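# Test a circuit board in the press until PASS lights

## Task

Pick up one circuit board from the black tray and set it into the nest of the test press so its bare rail faces toward you. Bring the press down and lock it with the red handle, then push the green TEST button; the task counts only if the PASS lamp comes on, and it has to stay that way with the robot let go.

## Robot and tools

Robot: two arms, left_arm and right_arm. Each carries a four-finger dexterous hand with sixteen motors: a left hand on left_arm and a right hand on right_arm, the left being a mirror of the right. A camera stand stands behind the arms. Loose objects can get a short push from outside now and then.

Frames: the scene frame has its origin at table-top height, halfway between the nominal arm bases. +z is up, +x points out over the table, and left_arm sits on +y (these are not image sides). The real bases: left_arm at (+0.055, +0.242, +0.041) m, quat_wxyz (+1.000, 0, 0, +0.007); right_arm at (+0.026, -0.272, +0.003) m, quat_wxyz (+1.000, 0, 0, +0.023). Each arm's reported hand pose, velocities, Hand target and wrist-camera pose are in that arm's own base frame. Fixed cameras and the table use the scene frame. Reported positions can be off by a few cm, more at long reach.

Hand point axes (right hand): +z runs along straight fingers toward the tips, +x runs across the palm away from the thumb, +y points out of the palm face (the palm surface is at y = -0.062). On the left hand +x points toward the thumb. A rigid mast at the wrist on the palm side (x +0.05..+0.10, z -0.16..-0.11, out to y +0.06; x sign flipped on the left hand) can strike things. Straight fingertips reach about 0.139 m past the knuckles, which sit at z = -0.017. The right arm's elbow sags under load, so command it higher than the height you want.

execute_actions(actions, cameras): actions is a list of up to 15 actions, run in order, each lasting 0.5 s. An action is a table of up to 15 rows, one per 1/30 s step; if it has fewer rows, the last row is held for the rest. Every row is one flat list of 48 numbers in [-1, 1] covering both arms, even when only one moves. Order:
1-6: left_arm dx, dy, dz, rx, ry, rz.
7-22: the left hand's sixteen motor goals.
23-24: left_gripper current_limit, speed.
25-30: right_arm dx, dy, dz, rx, ry, rz.
31-46: the right hand's motor goals.
47-48: right_gripper current_limit, speed.
Arm numbers are offsets, not poses. They are measured from the arm's Hand target at the start of that action, along the arm's own base axes, and every row in the action counts from that same start. Each new action starts from the updated target, so sending the same offset again moves further. Scale: 1.0 = 0.6 m of translation or 180 degrees of rotation. rx, ry, rz form one rotation vector about the Hand target position. A translation longer than 1.0 is shortened along its line. Orientation is clipped to within 40 degrees of the measured orientation, and position wins when both cannot be met.
Hand motor order: index_mcp, index_abd, index_pip, index_dip, middle_mcp, middle_abd, middle_pip, middle_dip, ring_mcp, ring_abd, ring_pip, ring_dip, thumb_cmc, thumb_axl, thumb_mcp, thumb_ipl. These are absolute goal angles, scaled linearly between each hinge's stops, and more negative bends further. Straight values: mcp +0.75, abd 0.00, pip +0.58, dip +0.70, thumb_cmc +0.71 (thumb flat beside the palm), thumb_axl +0.68, thumb_mcp +0.23, thumb_ipl +0.17. A 0 is a real goal. To leave a hand unchanged, send back its hand_goal, hand_current_limit and hand_speed. current_limit maps -1..+1 to 0..550 mA. speed maps to (speed+1)/2 of 8.5 rad/s. Both start at +0.4 and -0.6 and stay in force until changed.
cameras: list of names, ["all"], or []. Images come back only when asked for or when actions is empty. An unknown name invalidates the call.

Results: end_effector_position (m) and end_effector_quat_wxyz, Hand target (the commanded pose after clipping; next offsets count from it), joint positions, velocities and torques, per-motor hand_goal, hand_measured, hand_current_ma and hand_state (moving / goal / blocked / overload), temperatures, and end-effector positions at some control steps. The hand often stops short of its target, and waiting does not close the gap. Send the missing distance again as an offset. To end a push against something, command the target back beyond the hand point. Torque readings carry an offset and noise; joints 3 and 4 wrap at ±28 N m.

zoom_image(camera, region): a closer view of the newest image from cam_head_left, cam_head_right, cam_high, cam_low, cam_left_wrist or cam_right_wrist. region is [x0, y0, x1, y1] in pixels from the top-left, at most 504x504. All images are 672x504.
read_manual(section): licence texts only; it does not move anything.
finished_scene(scene=1): ends the scene for good, so call it only once PASS is lit and stays lit.

Avoid: letting anything fall off the table or drop from height, letting go of a part that is still moving, hitting fixed or heavy things hard, and any contact or squeeze between the two hands (this can end the scene). A motor that holds 495 mA or more for 5 s shuts down for 10 s. Holding loads or straining toward unreachable poses heats the arm motors; MOTOR HOT shows at 85 °C, and at 100 °C that arm drops for 30-60 s. Keep motion smooth and effort low; time spent thinking also runs the clock.

Each tool is called after ">>>" as name(argument=value, ...), one argument or row to a line, values as JSON.

## Session

>>> execute_actions(
  actions=[],
)

Scene clock: 0.00 s.
left_arm: end_effector_position=(+0.6311, -0.3945, +0.2618) hand_goal=(+0.754, +0.000, +0.576, +0.696, +0.754, +0.000, +0.576, +0.696, +0.754, +0.000, +0.576, +0.696, +0.714, +0.678, +0.226, +0.168) hand_measured=(+0.754, +0.000, +0.576, +0.696, +0.754, +0.000, +0.576, +0.696, +0.754, +0.000, +0.576, +0.696, +0.714, +0.678, +0.226, +0.168) hand_current_ma=(+0, +0, +0, +0, +0, +0, +0, +0, +0, +0, +0, +0, +0, +0, +0, +0) hand_state=(goal, goal, goal, goal, goal, goal, goal, goal, goal, goal, goal, goal, goal, goal, goal, goal) hand_current_limit=0.40 hand_speed=-0.60 end_effector_quat_wxyz=(+0.222, +0.966, -0.133, -0.003) | right_arm: end_effector_position=(+0.3214, -0.1643, +0.3296) hand_goal=(+0.754, +0.000, +0.576, +0.696, +0.754, +0.000, +0.576, +0.696, +0.754, +0.000, +0.576, +0.696, +0.714, +0.678, +0.226, +0.168) hand_measured=(+0.754, +0.000, +0.576, +0.696, +0.754, +0.000, +0.576, +0.696, +0.754, +0.000, +0.576, +0.696, +0.714, +0.678, +0.226, +0.168) hand_current_ma=(+0, +0, +0, +0, +0, +0, +0, +0, +0, +0, +0, +0, +0, +0, +0, +0) hand_state=(goal, goal, goal, goal, goal, goal, goal, goal, goal, goal, goal, goal, goal, goal, goal, goal) hand_current_limit=0.40 hand_speed=-0.60 end_effector_quat_wxyz=(+0.147, +0.326, +0.893, -0.275)
Joint positions: left_arm=[-0.358 2.207 2.364 -1.63 0.438 1.466] | right_arm=[-0.422 0.95 1.172 -1.419 0.524 -1.393]
Joint velocities: within noise
Joint torques (N m): no reading
Motor temperatures (°C): left_arm=[35 30 35 33 28 34] | right_arm=[31 37 36 27 29 32]
Heat: left arm: hottest waist 35 °C; right arm: hottest shoulder 37 °C.
Hand target: left_arm +0.6357, -0.3961, +0.2597; +0.222, +0.966, -0.134, +0.000 | right_arm +0.3252, -0.1660, +0.3413; +0.158, +0.328, +0.890, -0.275

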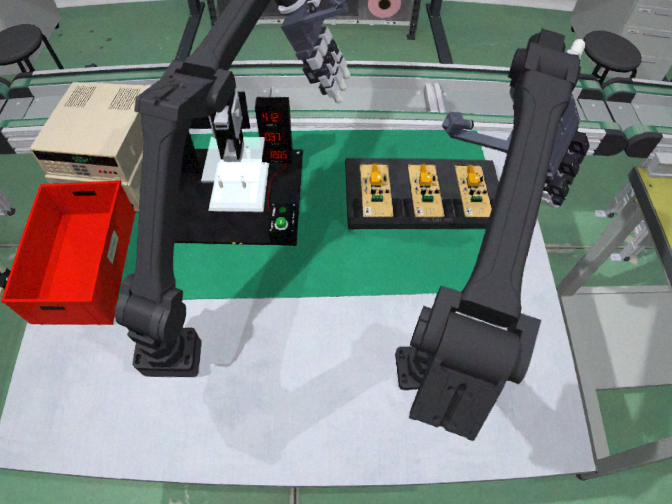

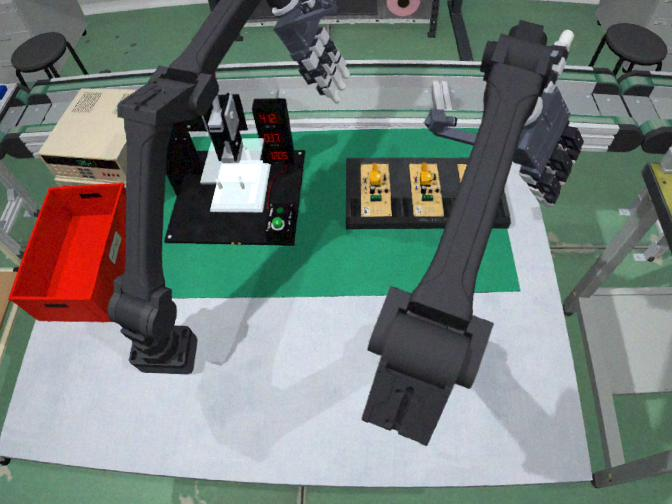

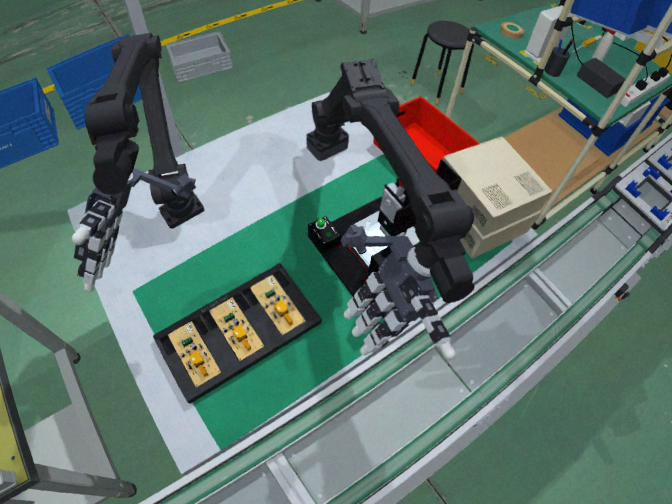

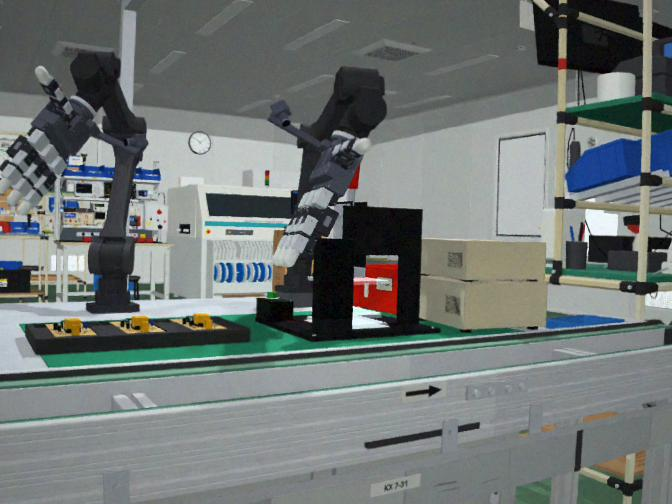

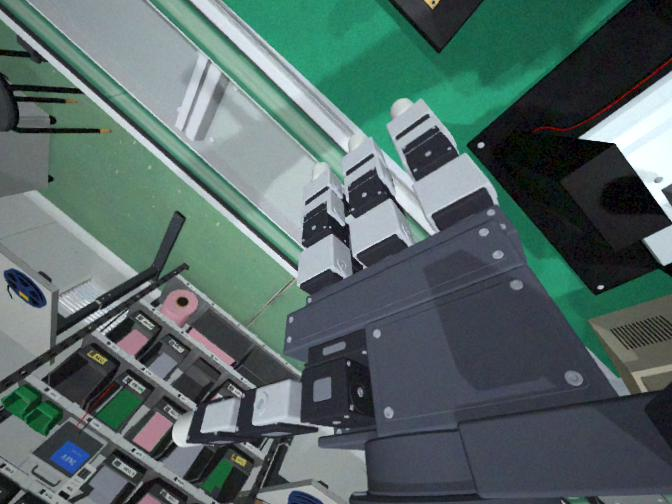

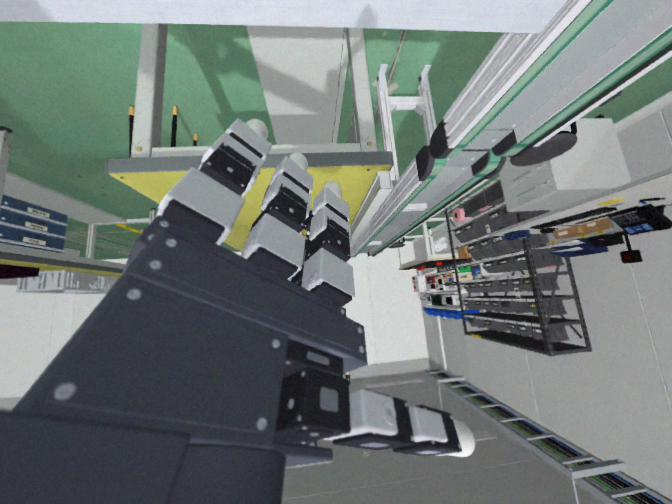

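>>> zoom_image(
  camera="cam_head_left",
  region=[320, 140, 520, 290],
)

>>> zoom_image(
  camera="cam_head_left",
  region=[150, 80, 330, 260],
)

>>> zoom_image(
  camera="cam_head_right",
  region=[150, 80, 330, 260],
)

>>> zoom_image(
  camera="cam_high",
  region=[140, 180, 520, 420],
)

>>> zoom_image(
  camera="cam_low",
  region=[0, 180, 460, 400],
)

Scaled by 2.520 from the camera's 672x504 image, which has a finer 960x720 frame.

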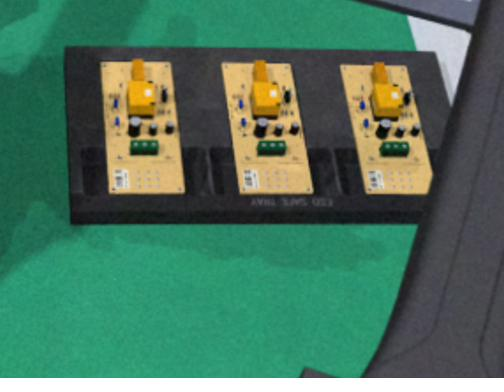

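Scaled by 2.800 from the camera's 672x504 image, which has a finer 960x720 frame.

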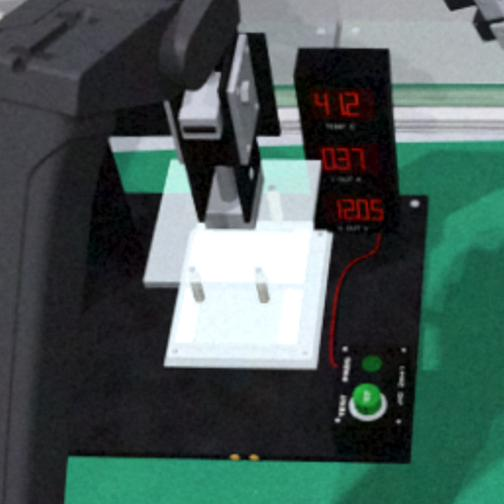

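Scaled by 2.800 from the camera's 672x504 image, which has a finer 960x720 frame.

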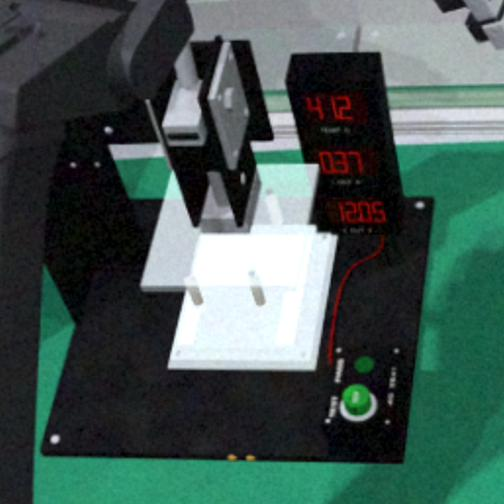

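Scaled by 1.326 from the camera's 672x504 image, which has a finer 960x720 frame.

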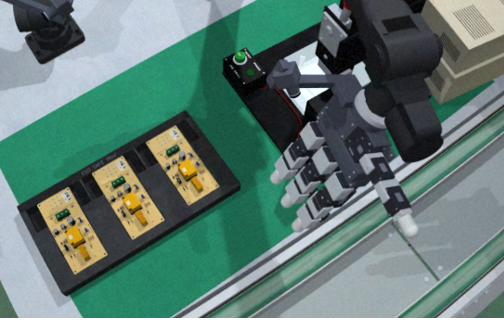

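Scaled by 1.096 from the camera's 672x504 image, which has a finer 960x720 frame.

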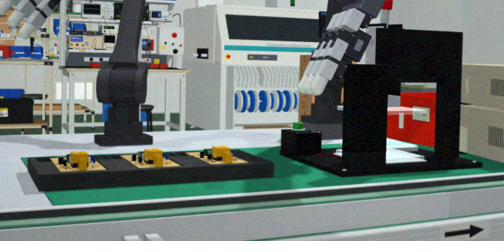

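>>> execute_actions(
  actions=[
    [[0,0,0.15,0,0,0,0.754,0,0.576,0.696,0.754,0,0.576,0.696,0.754,0,0.576,0.696,0.714,0.678,0.226,0.168,0.4,-0.6,0,0,0,0,0,0,0.754,0,0.576,0.696,0.754,0,0.576,0.696,0.754,0,0.576,0.696,0.714,0.678,0.226,0.168,0.4,-0.6]],
    [[-0.05,0.1,0.15,0,0,0,0.754,0,0.576,0.696,0.754,0,0.576,0.696,0.754,0,0.576,0.696,0.714,0.678,0.226,0.168,0.4,-0.6,0,0,0,0,0,0,0.754,0,0.576,0.696,0.754,0,0.576,0.696,0.754,0,0.576,0.696,0.714,0.678,0.226,0.168,0.4,-0.6]],
  ],
  cameras=["cam_head_left"],
)

Scene clock: 10.23 s.
left_arm: end_effector_position=(+0.5971, -0.3324, +0.4665) hand_goal=(+0.754, +0.000, +0.576, +0.696, +0.754, +0.000, +0.576, +0.696, +0.754, +0.000, +0.576, +0.696, +0.714, +0.678, +0.226, +0.168) hand_measured=(+0.756, +0.000, +0.576, +0.696, +0.756, +0.000, +0.576, +0.696, +0.756, +0.000, +0.576, +0.696, +0.716, +0.678, +0.224, +0.168) hand_current_ma=(+0, +0, +0, +0, +0, +0, +0, +0, +0, +0, +0, +0, +0, +0, -1, +0) hand_state=(goal, goal, goal, goal, goal, goal, goal, goal, goal, goal, goal, goal, goal, goal, goal, goal) hand_current_limit=0.40 hand_speed=-0.60 end_effector_quat_wxyz=(+0.272, +0.950, -0.102, +0.116) | right_arm: end_effector_position=(+0.3214, -0.1643, +0.3296) hand_goal=(+0.754, +0.000, +0.576, +0.696, +0.754, +0.000, +0.576, +0.696, +0.754, +0.000, +0.576, +0.696, +0.714, +0.678, +0.226, +0.168) hand_measured=(+0.752, +0.000, +0.576, +0.696, +0.752, +0.000, +0.576, +0.696, +0.752, +0.000, +0.576, +0.696, +0.714, +0.678, +0.224, +0.168) hand_current_ma=(-4, +0, +1, +0, -4, +0, +1, +0, -4, +0, +1, +0, -1, -1, -3, +0) hand_state=(goal, goal, goal, goal, goal, goal, goal, goal, goal, goal, goal, goal, goal, goal, goal, goal) hand_current_limit=0.40 hand_speed=-0.60 end_effector_quat_wxyz=(+0.147, +0.326, +0.893, -0.275)
Joint positions: left_arm=[-0.282 1.953 2.427 -1.686 0.493 1.412] | right_arm=[-0.422 0.95 1.172 -1.419 0.524 -1.393]
Joint torques (N m): left_arm=[1.61 -19.02 8.53 1.21 0.66 0.05] | right_arm=[0.03 -2.2 10.52 1.33 0.38 -0.01]
Heat: left arm: hottest elbow 36 °C; right arm: hottest shoulder 37 °C.
Hand target: left_arm +0.6057, -0.3361, +0.4396; +0.222, +0.966, -0.134, -0.001 | right_arm +0.3252, -0.1660, +0.3413; +0.158, +0.328, +0.890, -0.275
Off the commanded pose: left_arm 0.028 m, 15 deg | right_arm 0.012 m, 1 deg.
joint sent to its limit (left arm) — joint 4 (wrist pitch), lower limit. The joint targets are off in orientation, not in position.
Step readings (end_effector_position of left_arm | right_arm):
0: (+0.6311, -0.3945, +0.2618) | (+0.3214, -0.1643, +0.3296)
1: (+0.6311, -0.3946, +0.2618) | (+0.3214, -0.1643, +0.3296)
2: (+0.6308, -0.3945, +0.2622) | (+0.3214, -0.1643, +0.3296)
4: (+0.6293, -0.3942, +0.2659) | (+0.3214, -0.1643, +0.3296)
8: (+0.6297, -0.3946, +0.2847) | (+0.3214, -0.1643, +0.3296)
15: (+0.6296, -0.3944, +0.3232) | (+0.3214, -0.1643, +0.3296)
16: (+0.6294, -0.3944, +0.3274) | (+0.3214, -0.1643, +0.3296)
17: (+0.6289, -0.3931, +0.3322) | (+0.3214, -0.1643, +0.3296)
19: (+0.6268, -0.3897, +0.3444) | (+0.3214, -0.1643, +0.3296)
23: (+0.6190, -0.3721, +0.3870) | (+0.3214, -0.1643, +0.3296)
30: (+0.6007, -0.3356, +0.4660) | (+0.3214, -0.1643, +0.3296)
Images, in order (width x height): cam_head_left 672x504.

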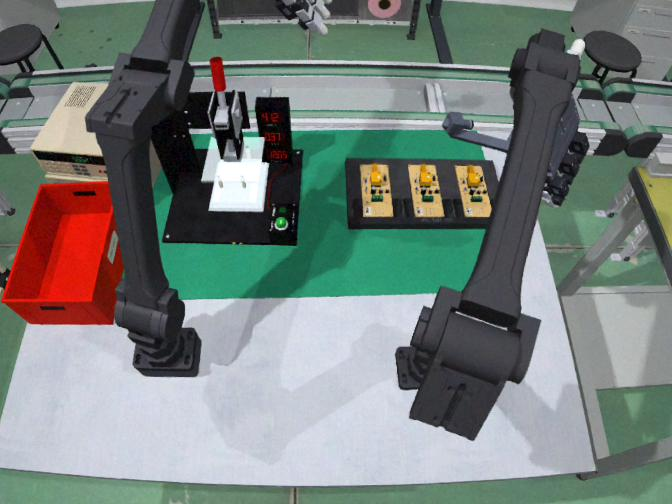

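>>> execute_actions(
  actions=[
    [[0.062,0.313,0.13,0,0,0.089,0.754,0,0.576,0.696,0.754,0,0.576,0.696,0.754,0,0.576,0.696,0.714,0.678,0.226,0.168,0.4,-0.6,0,0,0,0,0,0,0.754,0,0.576,0.696,0.754,0,0.576,0.696,0.754,0,0.576,0.696,0.714,0.678,0.226,0.168,0.4,-0.6]],
    [[-0.005,0.303,0.033,0,0,0.089,0.754,0,0.576,0.696,0.754,0,0.576,0.696,0.754,0,0.576,0.696,0.714,0.678,0.226,0.168,0.4,-0.6,0,0,0,0,0,0,0.754,0,0.576,0.696,0.754,0,0.576,0.696,0.754,0,0.576,0.696,0.714,0.678,0.226,0.168,0.4,-0.6]],
    [[-0.122,0.268,0,0,0,0.089,0.754,0,0.576,0.696,0.754,0,0.576,0.696,0.754,0,0.576,0.696,0.714,0.678,0.226,0.168,0.4,-0.6,0,0,0,0,0,0,0.754,0,0.576,0.696,0.754,0,0.576,0.696,0.754,0,0.576,0.696,0.714,0.678,0.226,0.168,0.4,-0.6]],
    [[-0.153,0.23,0,0,0,0.089,0.754,0,0.576,0.696,0.754,0,0.576,0.696,0.754,0,0.576,0.696,0.714,0.678,0.226,0.168,0.4,-0.6,0,0,0,0,0,0,0.754,0,0.576,0.696,0.754,0,0.576,0.696,0.754,0,0.576,0.696,0.714,0.678,0.226,0.168,0.4,-0.6]],
    [[-0.267,0.195,-0.03,0,0,0.11,0.754,0,0.576,0.696,0.754,0,0.576,0.696,0.754,0,0.576,0.696,0.714,0.678,0.226,0.168,0.4,-0.6,0,0,0,0,0,0,0.754,0,0.576,0.696,0.754,0,0.576,0.696,0.754,0,0.576,0.696,0.714,0.678,0.226,0.168,0.4,-0.6]],
  ],
  cameras=["all"],
)

Scene clock: 15.17 s.
left_arm: end_effector_position=(+0.3151, +0.4582, +0.5188) hand_goal=(+0.754, +0.000, +0.576, +0.696, +0.754, +0.000, +0.576, +0.696, +0.754, +0.000, +0.576, +0.696, +0.714, +0.678, +0.226, +0.168) hand_measured=(+0.760, +0.000, +0.576, +0.696, +0.760, +0.000, +0.576, +0.696, +0.758, +0.000, +0.576, +0.696, +0.720, +0.678, +0.222, +0.168) hand_current_ma=(+2, +0, +0, +0, +2, +0, +0, +0, +1, +0, +0, +0, +1, +0, -1, +0) hand_state=(goal, goal, goal, goal, goal, goal, goal, goal, goal, goal, goal, goal, goal, goal, goal, goal) hand_current_limit=0.40 hand_speed=-0.60 end_effector_quat_wxyz=(+0.124, +0.763, +0.570, +0.280) | right_arm: end_effector_position=(+0.3214, -0.1643, +0.3296) hand_goal=(+0.754, +0.000, +0.576, +0.696, +0.754, +0.000, +0.576, +0.696, +0.754, +0.000, +0.576, +0.696, +0.714, +0.678, +0.226, +0.168) hand_measured=(+0.752, +0.000, +0.576, +0.696, +0.752, +0.000, +0.576, +0.696, +0.752, +0.000, +0.576, +0.696, +0.714, +0.678, +0.224, +0.168) hand_current_ma=(-4, +0, +1, +0, -4, +0, +1, +0, -4, +0, +1, +0, -1, -1, -3, +0) hand_state=(goal, goal, goal, goal, goal, goal, goal, goal, goal, goal, goal, goal, goal, goal, goal, goal) hand_current_limit=0.40 hand_speed=-0.60 end_effector_quat_wxyz=(+0.147, +0.326, +0.893, -0.275)
Joint positions: left_arm=[1.257 1.593 2.061 -1.687 0.525 1.449] | right_arm=[-0.422 0.95 1.172 -1.419 0.524 -1.393]
Joint torques (N m): left_arm=[1.55 -17.38 8.29 1.14 0.64 0.11] | right_arm=[-0.15 -2.26 10.5 1.31 0.38 -0.01]
Heat: left arm: hottest elbow 36 °C; right arm: hottest shoulder 37 °C.
Hand target: left_arm +0.3146, +0.4494, +0.5196; +0.166, +0.808, +0.546, +0.148 | right_arm +0.3252, -0.1660, +0.3413; +0.158, +0.328, +0.890, -0.275
Off the commanded pose: left_arm 0.009 m, 17 deg | right_arm 0.012 m, 1 deg.
joint sent to its limit (left arm) — joint 4 (wrist pitch), lower limit. The joint targets are off in orientation, not in position.
Step readings (end_effector_position of left_arm | right_arm):
0: (+0.5971, -0.3324, +0.4665) | (+0.3214, -0.1643, +0.3296)
1: (+0.5973, -0.3320, +0.4665) | (+0.3214, -0.1643, +0.3296)
2: (+0.5991, -0.3284, +0.4672) | (+0.3214, -0.1643, +0.3296)
4: (+0.6049, -0.3123, +0.4693) | (+0.3214, -0.1643, +0.3296)
8: (+0.6338, -0.2274, +0.4806) | (+0.3214, -0.1643, +0.3296)
15: (+0.6510, -0.1136, +0.5041) | (+0.3214, -0.1643, +0.3296)
16: (+0.6501, -0.1134, +0.5059) | (+0.3214, -0.1643, +0.3296)
17: (+0.6495, -0.1122, +0.5077) | (+0.3214, -0.1643, +0.3296)
19: (+0.6484, -0.1053, +0.5128) | (+0.3214, -0.1643, +0.3296)
23: (+0.6482, -0.0391, +0.5234) | (+0.3214, -0.1643, +0.3296)
30: (+0.6403, +0.0599, +0.5327) | (+0.3214, -0.1643, +0.3296)
31: (+0.6403, +0.0605, +0.5326) | (+0.3214, -0.1643, +0.3296)
32: (+0.6397, +0.0629, +0.5320) | (+0.3214, -0.1643, +0.3296)
34: (+0.6336, +0.0708, +0.5293) | (+0.3214, -0.1643, +0.3296)
38: (+0.6095, +0.1363, +0.5284) | (+0.3214, -0.1643, +0.3296)
45: (+0.5684, +0.2190, +0.5377) | (+0.3214, -0.1643, +0.3296)
46: (+0.5671, +0.2182, +0.5387) | (+0.3214, -0.1643, +0.3296)
47: (+0.5645, +0.2194, +0.5395) | (+0.3214, -0.1643, +0.3296)
49: (+0.5553, +0.2263, +0.5395) | (+0.3214, -0.1643, +0.3296)
53: (+0.5157, +0.2886, +0.5388) | (+0.3214, -0.1643, +0.3296)
60: (+0.4696, +0.3545, +0.5358) | (+0.3214, -0.1643, +0.3296)
61: (+0.4700, +0.3537, +0.5352) | (+0.3214, -0.1643, +0.3296)
62: (+0.4672, +0.3548, +0.5345) | (+0.3214, -0.1643, +0.3296)
64: (+0.4523, +0.3625, +0.5290) | (+0.3214, -0.1643, +0.3296)
68: (+0.3808, +0.4205, +0.5209) | (+0.3214, -0.1643, +0.3296)
75: (+0.3037, +0.4709, +0.5165) | (+0.3214, -0.1643, +0.3296)
camera_calibration:
cam_left_wrist: T_world_to_cam=[[-0.660329, -0.534613, -0.527404, 0.69005], [-0.750965, 0.474011, 0.459746, -0.265356], [0.0042089, 0.699645, -0.714478, 0.172334], [0, 0, 0, 1]] pos_world=[0.255662, 0.374118, 0.60906]

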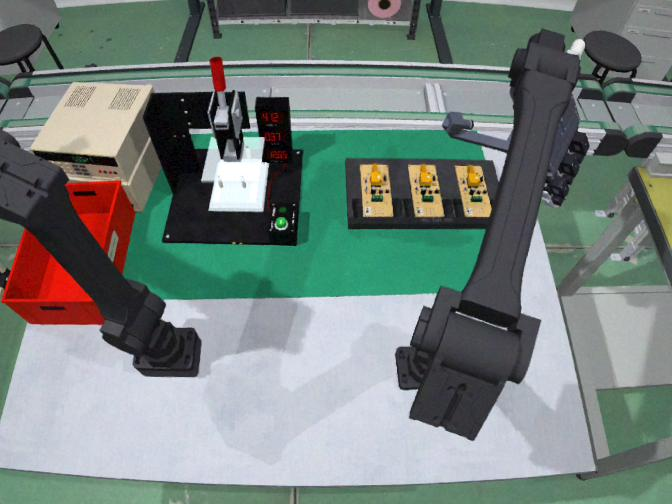

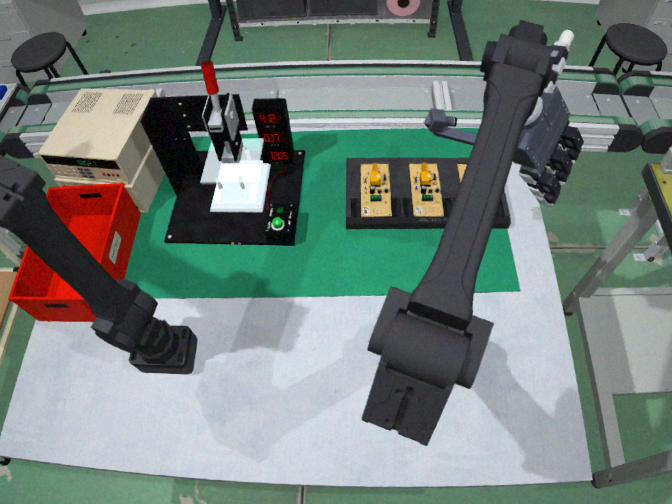

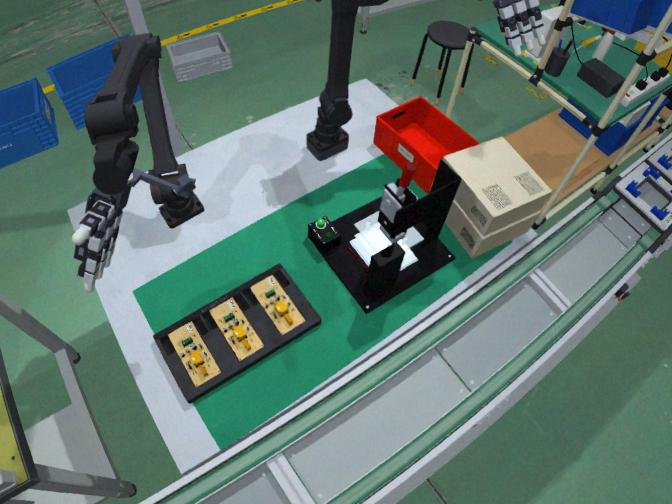

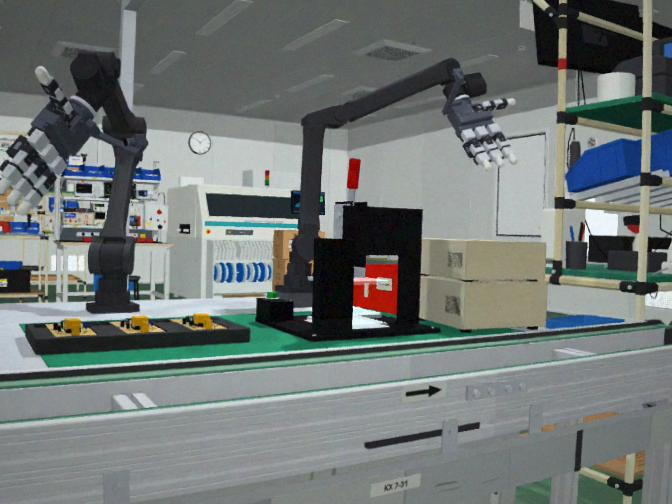

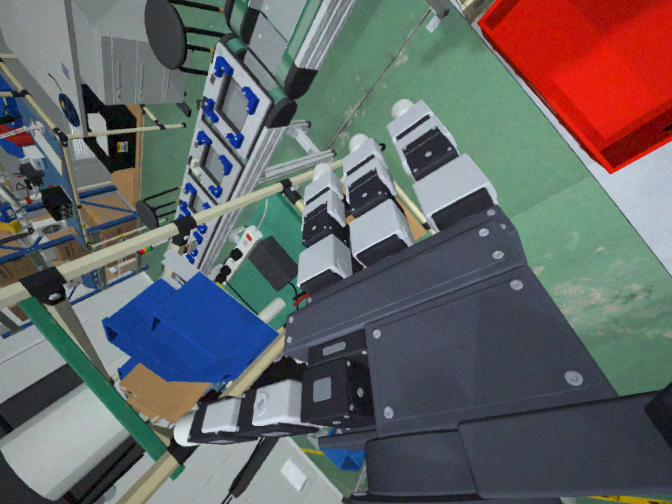

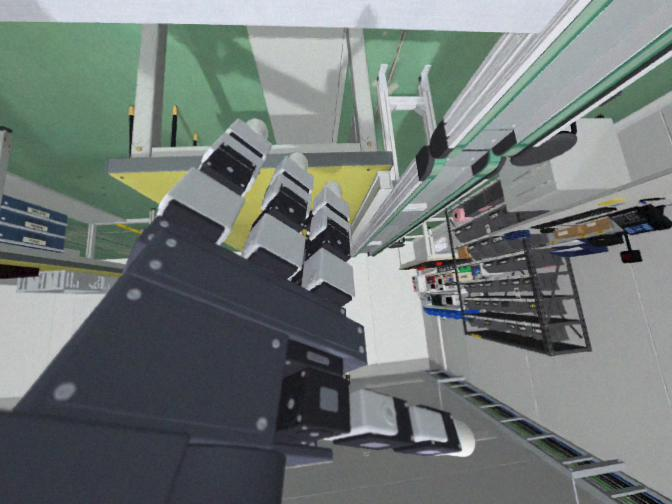

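>>> zoom_image(
  camera="cam_head_left",
  region=[130, 40, 320, 260],
)

>>> zoom_image(
  camera="cam_head_right",
  region=[130, 40, 320, 260],
)

>>> zoom_image(
  camera="cam_high",
  region=[290, 150, 480, 320],
)

>>> zoom_image(
  camera="cam_low",
  region=[240, 140, 460, 350],
)

>>> zoom_image(
  camera="cam_high",
  region=[140, 250, 330, 410],
)

>>> zoom_image(
  camera="cam_head_left",
  region=[340, 150, 420, 240],
)

Scaled by 2.291 from the camera's 672x504 image, which has a finer 960x720 frame.

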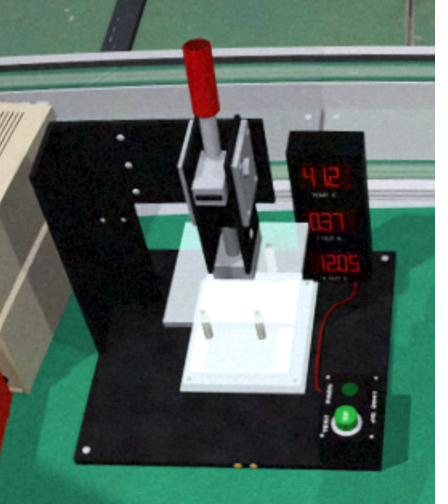

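Scaled by 2.291 from the camera's 672x504 image, which has a finer 960x720 frame.

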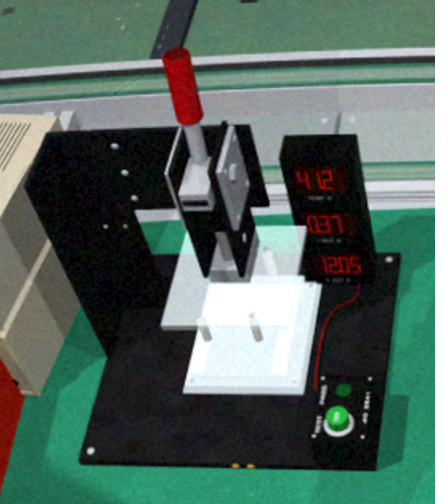

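Scaled by 2.653 from the camera's 672x504 image, which has a finer 960x720 frame.

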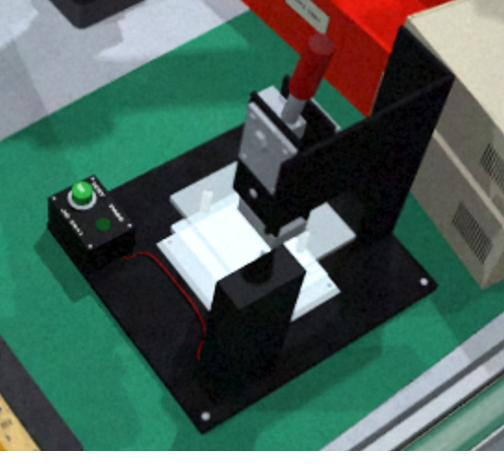

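Scaled by 2.291 from the camera's 672x504 image, which has a finer 960x720 frame.

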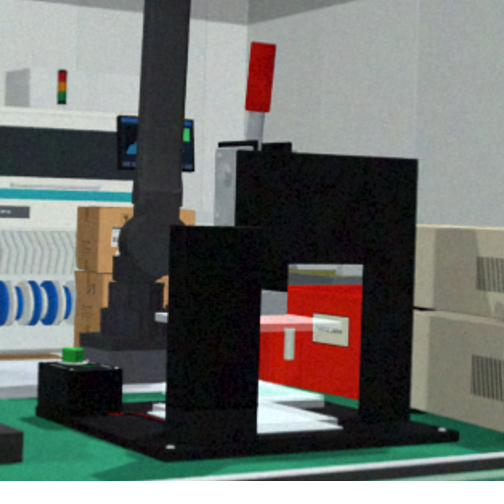

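Scaled by 2.653 from the camera's 672x504 image, which has a finer 960x720 frame.

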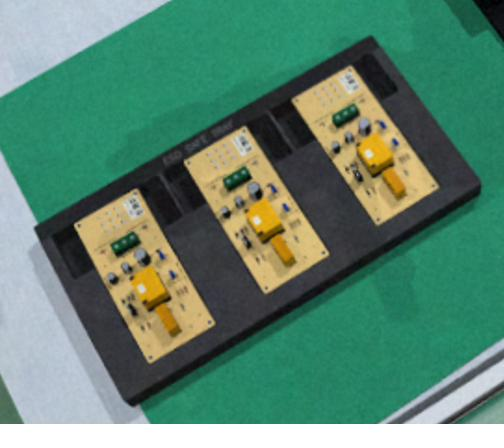

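Scaled by 5.600 from the camera's 672x504 image, which has a finer 960x720 frame.

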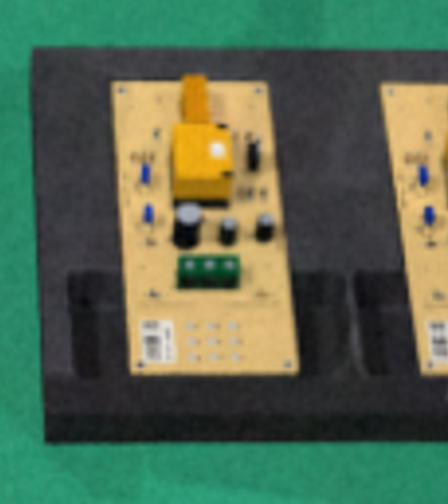

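>>> execute_actions(
  actions=[
    [[0.022,-0.367,0,0,0,-0.12,0.754,0,0.576,0.696,0.754,0,0.576,0.696,0.754,0,0.576,0.696,0.714,0.678,0.226,0.168,0.4,-0.6,0,0,0,0,0,0,0.754,0,0.576,0.696,0.754,0,0.576,0.696,0.754,0,0.576,0.696,0.714,0.678,0.226,0.168,0.4,-0.6]],
    [[0,-0.333,0,0,0,-0.12,0.754,0,0.576,0.696,0.754,0,0.576,0.696,0.754,0,0.576,0.696,0.714,0.678,0.226,0.168,0.4,-0.6,0,0,0,0,0,0,0.754,0,0.576,0.696,0.754,0,0.576,0.696,0.754,0,0.576,0.696,0.714,0.678,0.226,0.168,0.4,-0.6]],
    [[-0.065,-0.273,0,0,0,-0.12,0.754,0,0.576,0.696,0.754,0,0.576,0.696,0.754,0,0.576,0.696,0.714,0.678,0.226,0.168,0.4,-0.6,0,0,0,0,0,0,0.754,0,0.576,0.696,0.754,0,0.576,0.696,0.754,0,0.576,0.696,0.714,0.678,0.226,0.168,0.4,-0.6]],
    [[-0.125,-0.175,-0.2,0,0,-0.12,0.754,0,0.576,0.696,0.754,0,0.576,0.696,0.754,0,0.576,0.696,0.714,0.678,0.226,0.168,0.4,-0.6,0,0,0,0,0,0,0.754,0,0.576,0.696,0.754,0,0.576,0.696,0.754,0,0.576,0.696,0.714,0.678,0.226,0.168,0.4,-0.6]],
    [[0,0,-0.25,0.142,-0.018,0.033,0.754,0,0.576,0.696,0.754,0,0.576,0.696,0.754,0,0.576,0.696,0.714,0.678,0.226,0.168,0.4,-0.6,0,0,0,0,0,0,0.754,0,0.576,0.696,0.754,0,0.576,0.696,0.754,0,0.576,0.696,0.714,0.678,0.226,0.168,0.4,-0.6]],
  ],
  cameras=["cam_left_wrist","cam_head_left","cam_high"],
)

Scene clock: 44.73 s.
left_arm: end_effector_position=(+0.2128, -0.2351, +0.2559) hand_goal=(+0.754, +0.000, +0.576, +0.696, +0.754, +0.000, +0.576, +0.696, +0.754, +0.000, +0.576, +0.696, +0.714, +0.678, +0.226, +0.168) hand_measured=(+0.756, +0.000, +0.576, +0.696, +0.756, +0.000, +0.576, +0.696, +0.756, +0.000, +0.576, +0.696, +0.716, +0.678, +0.222, +0.168) hand_current_ma=(+0, +0, +0, +0, +0, +0, +0, +0, +0, +0, +0, +0, +0, +0, -1, +0) hand_state=(goal, goal, goal, goal, goal, goal, goal, goal, goal, goal, goal, goal, goal, goal, goal, goal) hand_current_limit=0.40 hand_speed=-0.60 end_effector_quat_wxyz=(+0.004, +0.994, -0.106, +0.003) | right_arm: end_effector_position=(+0.3214, -0.1643, +0.3296) hand_goal=(+0.754, +0.000, +0.576, +0.696, +0.754, +0.000, +0.576, +0.696, +0.754, +0.000, +0.576, +0.696, +0.714, +0.678, +0.226, +0.168) hand_measured=(+0.752, +0.000, +0.576, +0.696, +0.752, +0.000, +0.576, +0.696, +0.752, +0.000, +0.576, +0.696, +0.714, +0.678, +0.224, +0.168) hand_current_ma=(-4, +0, +1, +0, -4, +0, +1, +0, -4, +0, +1, +0, -1, -1, -3, +0) hand_state=(goal, goal, goal, goal, goal, goal, goal, goal, goal, goal, goal, goal, goal, goal, goal, goal) hand_current_limit=0.40 hand_speed=-0.60 end_effector_quat_wxyz=(+0.147, +0.326, +0.893, -0.275)
Joint positions: left_arm=[-0.61 0.992 1.039 -1.609 0.005 1.174] | right_arm=[-0.422 0.95 1.172 -1.419 0.524 -1.393]
Joint torques (N m): left_arm=[0.91 -3.49 9.32 1.07 -0.02 -0.09] | right_arm=[-0.09 -2.26 10.47 1.35 0.38 0]
Heat: left arm: hottest elbow 37 °C; right arm: hottest elbow 38 °C.
Hand target: left_arm +0.2139, -0.2395, +0.2494; +0.000, +0.994, -0.107, -0.001 | right_arm +0.3252, -0.1660, +0.3413; +0.158, +0.328, +0.890, -0.275
Off the commanded pose: left_arm 0.008 m, 1 deg | right_arm 0.012 m, 1 deg.
Step readings (end_effector_position of left_arm | right_arm):
0: (+0.3151, +0.4582, +0.5188) | (+0.3214, -0.1643, +0.3296)
1: (+0.3152, +0.4576, +0.5184) | (+0.3214, -0.1643, +0.3296)
2: (+0.3174, +0.4518, +0.5169) | (+0.3214, -0.1643, +0.3296)
4: (+0.3209, +0.4258, +0.5077) | (+0.3214, -0.1643, +0.3296)
8: (+0.3403, +0.3415, +0.5068) | (+0.3214, -0.1643, +0.3296)
15: (+0.3297, +0.2346, +0.5408) | (+0.3214, -0.1643, +0.3296)
16: (+0.3265, +0.2286, +0.5432) | (+0.3214, -0.1643, +0.3296)
17: (+0.3249, +0.2194, +0.5434) | (+0.3214, -0.1643, +0.3296)
19: (+0.3259, +0.1862, +0.5358) | (+0.3214, -0.1643, +0.3296)
23: (+0.3288, +0.0976, +0.5267) | (+0.3214, -0.1643, +0.3296)
30: (+0.3168, +0.0298, +0.5354) | (+0.3214, -0.1643, +0.3296)
31: (+0.3173, +0.0274, +0.5351) | (+0.3214, -0.1643, +0.3296)
32: (+0.3177, +0.0221, +0.5328) | (+0.3214, -0.1643, +0.3296)
34: (+0.3153, -0.0062, +0.5242) | (+0.3214, -0.1643, +0.3296)
38: (+0.2937, -0.0786, +0.5186) | (+0.3214, -0.1643, +0.3296)
45: (+0.2745, -0.1302, +0.5211) | (+0.3214, -0.1643, +0.3296)
46: (+0.2754, -0.1323, +0.5200) | (+0.3214, -0.1643, +0.3296)
47: (+0.2749, -0.1363, +0.5155) | (+0.3214, -0.1643, +0.3296)
49: (+0.2628, -0.1561, +0.4930) | (+0.3214, -0.1643, +0.3296)
53: (+0.2280, -0.2002, +0.4348) | (+0.3214, -0.1643, +0.3296)
60: (+0.2098, -0.2331, +0.4069) | (+0.3214, -0.1643, +0.3296)
61: (+0.2106, -0.2336, +0.4041) | (+0.3214, -0.1643, +0.3296)
62: (+0.2133, -0.2305, +0.3931) | (+0.3214, -0.1643, +0.3296)
64: (+0.2174, -0.2216, +0.3555) | (+0.3214, -0.1643, +0.3296)
68: (+0.2042, -0.2221, +0.2871) | (+0.3214, -0.1643, +0.3296)
75: (+0.2070, -0.2345, +0.2563) | (+0.3214, -0.1643, +0.3296)
camera_calibration:
cam_left_wrist: T_world_to_cam=[[-0.631124, 0.775661, 0.0056695, 0.278526], [0.525812, 0.422435, 0.738289, -0.247693], [0.570267, 0.468933, -0.674461, 0.285135], [0, 0, 0, 1]] pos_world=[0.143421, -0.245117, 0.373602]
Images, in order (width x height): cam_head_left 672x504, cam_high 672x504, cam_left_wrist 672x504.

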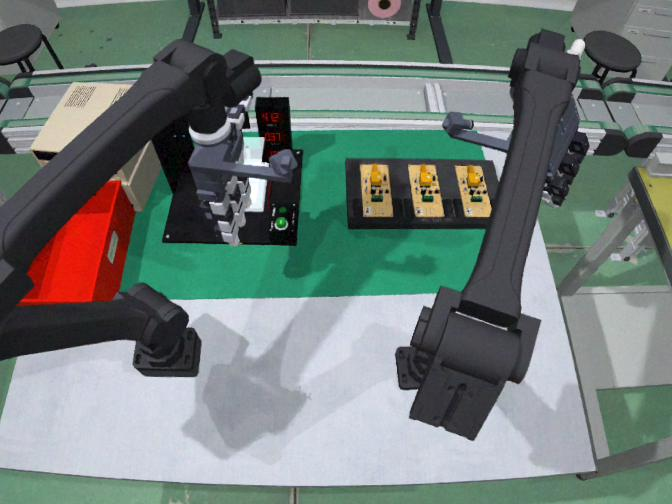

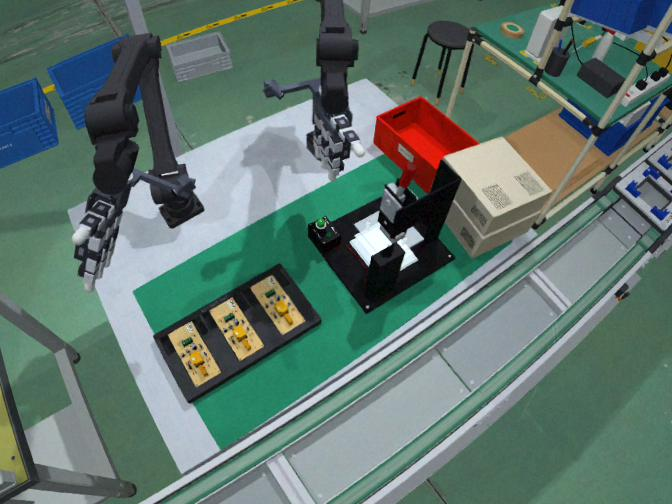

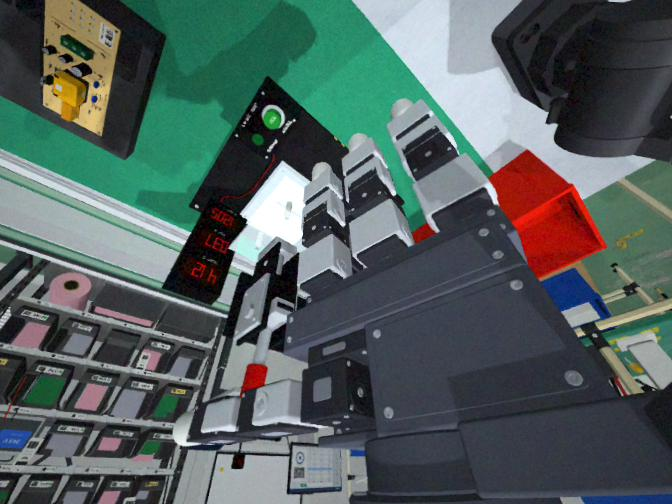

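>>> zoom_image(
  camera="cam_left_wrist",
  region=[180, 60, 380, 320],
)

>>> zoom_image(
  camera="cam_left_wrist",
  region=[20, 0, 160, 130],
)

Scaled by 1.938 from the camera's 672x504 image, which has a finer 960x720 frame.

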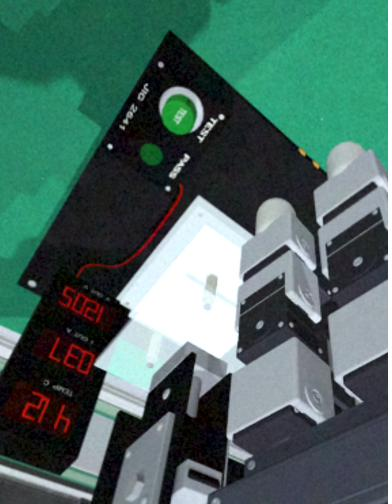

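Scaled by 3.600 from the camera's 672x504 image, which has a finer 960x720 frame.

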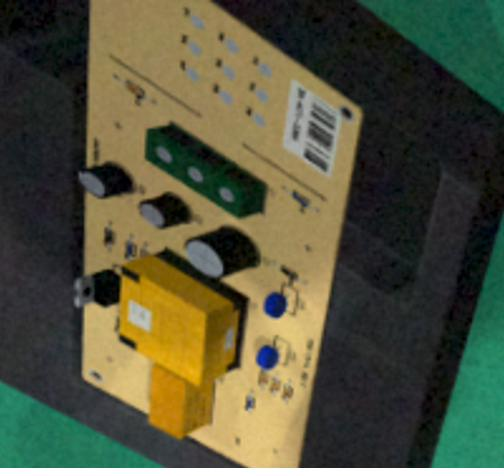

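>>> execute_actions(
  actions=[
    [[0,0.2,0.15,0,0,0.1,0.754,0,0.576,0.696,0.754,0,0.576,0.696,0.754,0,0.576,0.696,0.714,0.678,0.226,0.168,0.4,-0.6,0,0,0,0,0,0,0.754,0,0.576,0.696,0.754,0,0.576,0.696,0.754,0,0.576,0.696,0.714,0.678,0.226,0.168,0.4,-0.6]],
    [[0.05,0.25,0.05,0,0,0.15,0.754,0,0.576,0.696,0.754,0,0.576,0.696,0.754,0,0.576,0.696,0.714,0.678,0.226,0.168,0.4,-0.6,0,0,0,0,0,0,0.754,0,0.576,0.696,0.754,0,0.576,0.696,0.754,0,0.576,0.696,0.714,0.678,0.226,0.168,0.4,-0.6]],
    [[0,0.3,0,0,0,0.15,0.754,0,0.576,0.696,0.754,0,0.576,0.696,0.754,0,0.576,0.696,0.714,0.678,0.226,0.168,0.4,-0.6,0,0,0,0,0,0,0.754,0,0.576,0.696,0.754,0,0.576,0.696,0.754,0,0.576,0.696,0.714,0.678,0.226,0.168,0.4,-0.6]],
  ],
  cameras=["cam_head_left","cam_head_right","cam_high","cam_low"],
)

Scene clock: 49.90 s.
left_arm: end_effector_position=(+0.2412, +0.2048, +0.3449) hand_goal=(+0.754, +0.000, +0.576, +0.696, +0.754, +0.000, +0.576, +0.696, +0.754, +0.000, +0.576, +0.696, +0.714, +0.678, +0.226, +0.168) hand_measured=(+0.754, +0.000, +0.576, +0.696, +0.754, +0.000, +0.576, +0.696, +0.752, +0.000, +0.576, +0.696, +0.716, +0.678, +0.222, +0.168) hand_current_ma=(+0, +0, +0, +0, +0, +0, +0, +0, +0, +0, +0, +0, +0, +0, -1, +0) hand_state=(goal, goal, goal, goal, goal, goal, goal, goal, goal, goal, goal, goal, goal, goal, goal, goal) hand_current_limit=0.40 hand_speed=-0.60 end_effector_quat_wxyz=(-0.013, +0.865, +0.496, +0.071) | right_arm: end_effector_position=(+0.3214, -0.1643, +0.3296) hand_goal=(+0.754, +0.000, +0.576, +0.696, +0.754, +0.000, +0.576, +0.696, +0.754, +0.000, +0.576, +0.696, +0.714, +0.678, +0.226, +0.168) hand_measured=(+0.752, +0.000, +0.576, +0.696, +0.752, +0.000, +0.576, +0.696, +0.752, +0.000, +0.576, +0.696, +0.714, +0.678, +0.224, +0.168) hand_current_ma=(-4, +0, +1, +0, -4, +0, +1, +0, -4, +0, +1, +0, -1, -1, -3, +0) hand_state=(goal, goal, goal, goal, goal, goal, goal, goal, goal, goal, goal, goal, goal, goal, goal, goal) hand_current_limit=0.40 hand_speed=-0.60 end_effector_quat_wxyz=(+0.147, +0.326, +0.893, -0.275)
Joint positions: left_arm=[0.997 0.997 1.255 -1.689 0.042 1.524] | right_arm=[-0.422 0.95 1.172 -1.419 0.524 -1.393]
Joint torques (N m): left_arm=[2.2 -5.19 13.96 0.8 0.24 0.09] | right_arm=[0.03 -2.2 10.47 1.36 0.38 0]
Heat: left arm: hottest elbow 37 °C; right arm: hottest elbow 38 °C.
Hand target: left_arm +0.2437, +0.2105, +0.3695; +0.000, +0.867, +0.498, -0.001 | right_arm +0.3252, -0.1660, +0.3413; +0.158, +0.328, +0.890, -0.275
Off the commanded pose: left_arm 0.025 m, 8 deg | right_arm 0.012 m, 1 deg.
joint sent to its limit (left arm) — joint 4 (wrist pitch), lower limit. The joint targets are off in orientation, not in position.
Step readings (end_effector_position of left_arm | right_arm):
0: (+0.2128, -0.2351, +0.2559) | (+0.3214, -0.1643, +0.3296)
1: (+0.2128, -0.2351, +0.2561) | (+0.3214, -0.1643, +0.3296)
2: (+0.2141, -0.2327, +0.2575) | (+0.3214, -0.1643, +0.3296)
4: (+0.2172, -0.2194, +0.2659) | (+0.3214, -0.1643, +0.3296)
8: (+0.2192, -0.1677, +0.3041) | (+0.3214, -0.1643, +0.3296)
15: (+0.2106, -0.1261, +0.3312) | (+0.3214, -0.1643, +0.3296)
16: (+0.2119, -0.1235, +0.3308) | (+0.3214, -0.1643, +0.3296)
17: (+0.2149, -0.1171, +0.3312) | (+0.3214, -0.1643, +0.3296)
19: (+0.2257, -0.0896, +0.3320) | (+0.3214, -0.1643, +0.3296)
23: (+0.2337, -0.0199, +0.3383) | (+0.3214, -0.1643, +0.3296)
30: (+0.2390, +0.0255, +0.3502) | (+0.3214, -0.1643, +0.3296)
31: (+0.2403, +0.0281, +0.3501) | (+0.3214, -0.1643, +0.3296)
32: (+0.2417, +0.0355, +0.3496) | (+0.3214, -0.1643, +0.3296)
34: (+0.2411, +0.0699, +0.3484) | (+0.3214, -0.1643, +0.3296)
38: (+0.2282, +0.1560, +0.3473) | (+0.3214, -0.1643, +0.3296)
45: (+0.2394, +0.2043, +0.3388) | (+0.3214, -0.1643, +0.3296)
Images, in order (width x height): cam_head_left 672x504, cam_head_right 672x504, cam_high 672x504, cam_low 672x504.

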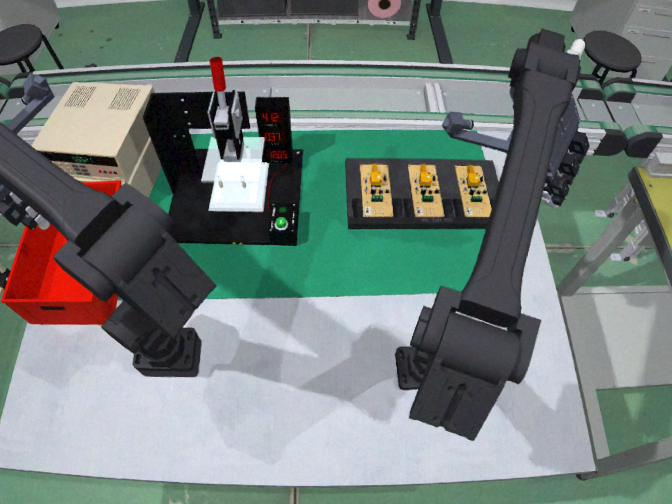

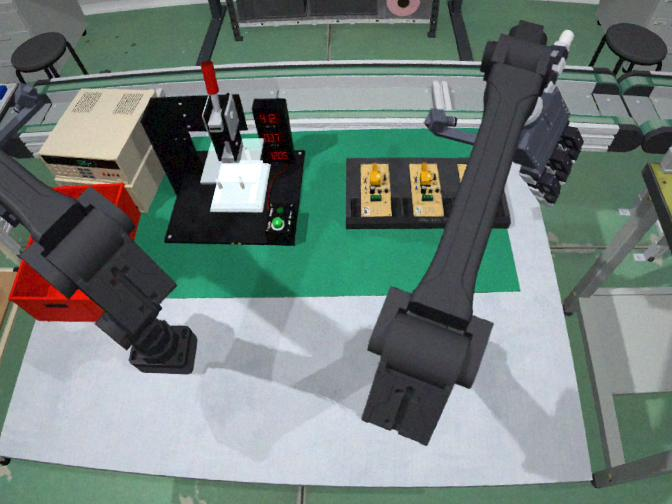

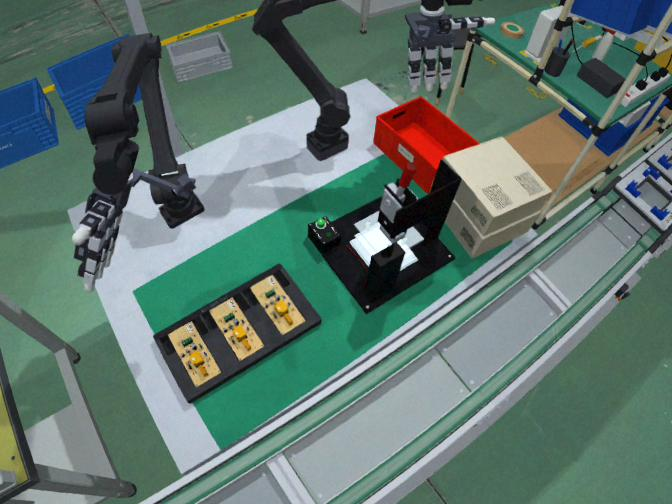

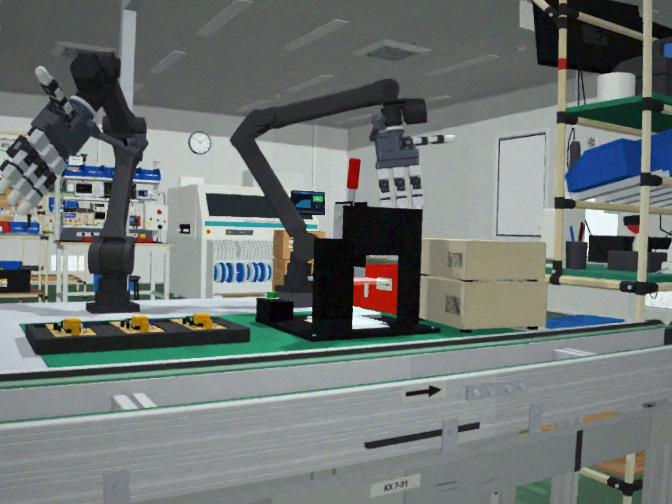

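>>> zoom_image(
  camera="cam_head_left",
  region=[195, 125, 285, 225],
)

>>> zoom_image(
  camera="cam_high",
  region=[335, 195, 435, 280],
)

>>> zoom_image(
  camera="cam_low",
  region=[310, 260, 430, 350],
)

Scaled by 5.040 from the camera's 672x504 image, which has a finer 960x720 frame.

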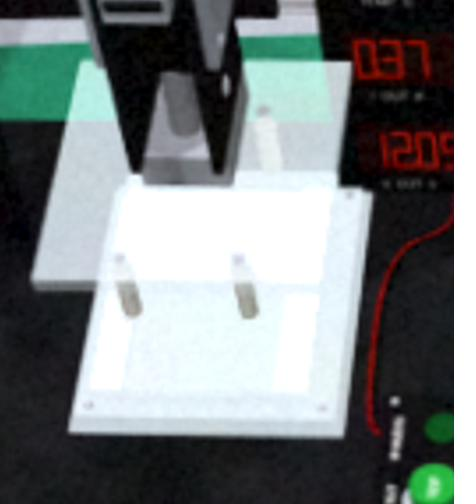

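Scaled by 5.040 from the camera's 672x504 image, which has a finer 960x720 frame.

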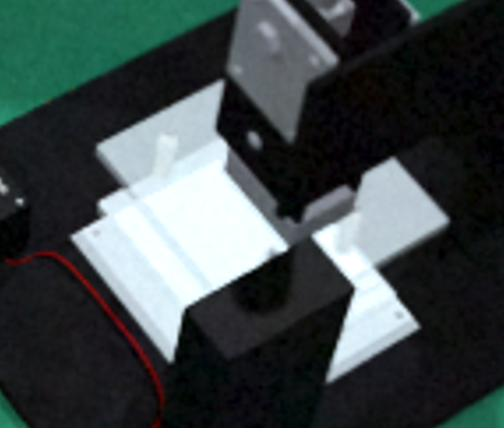

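Scaled by 4.200 from the camera's 672x504 image, which has a finer 960x720 frame.

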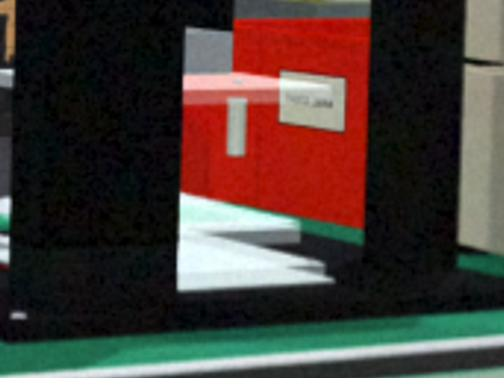

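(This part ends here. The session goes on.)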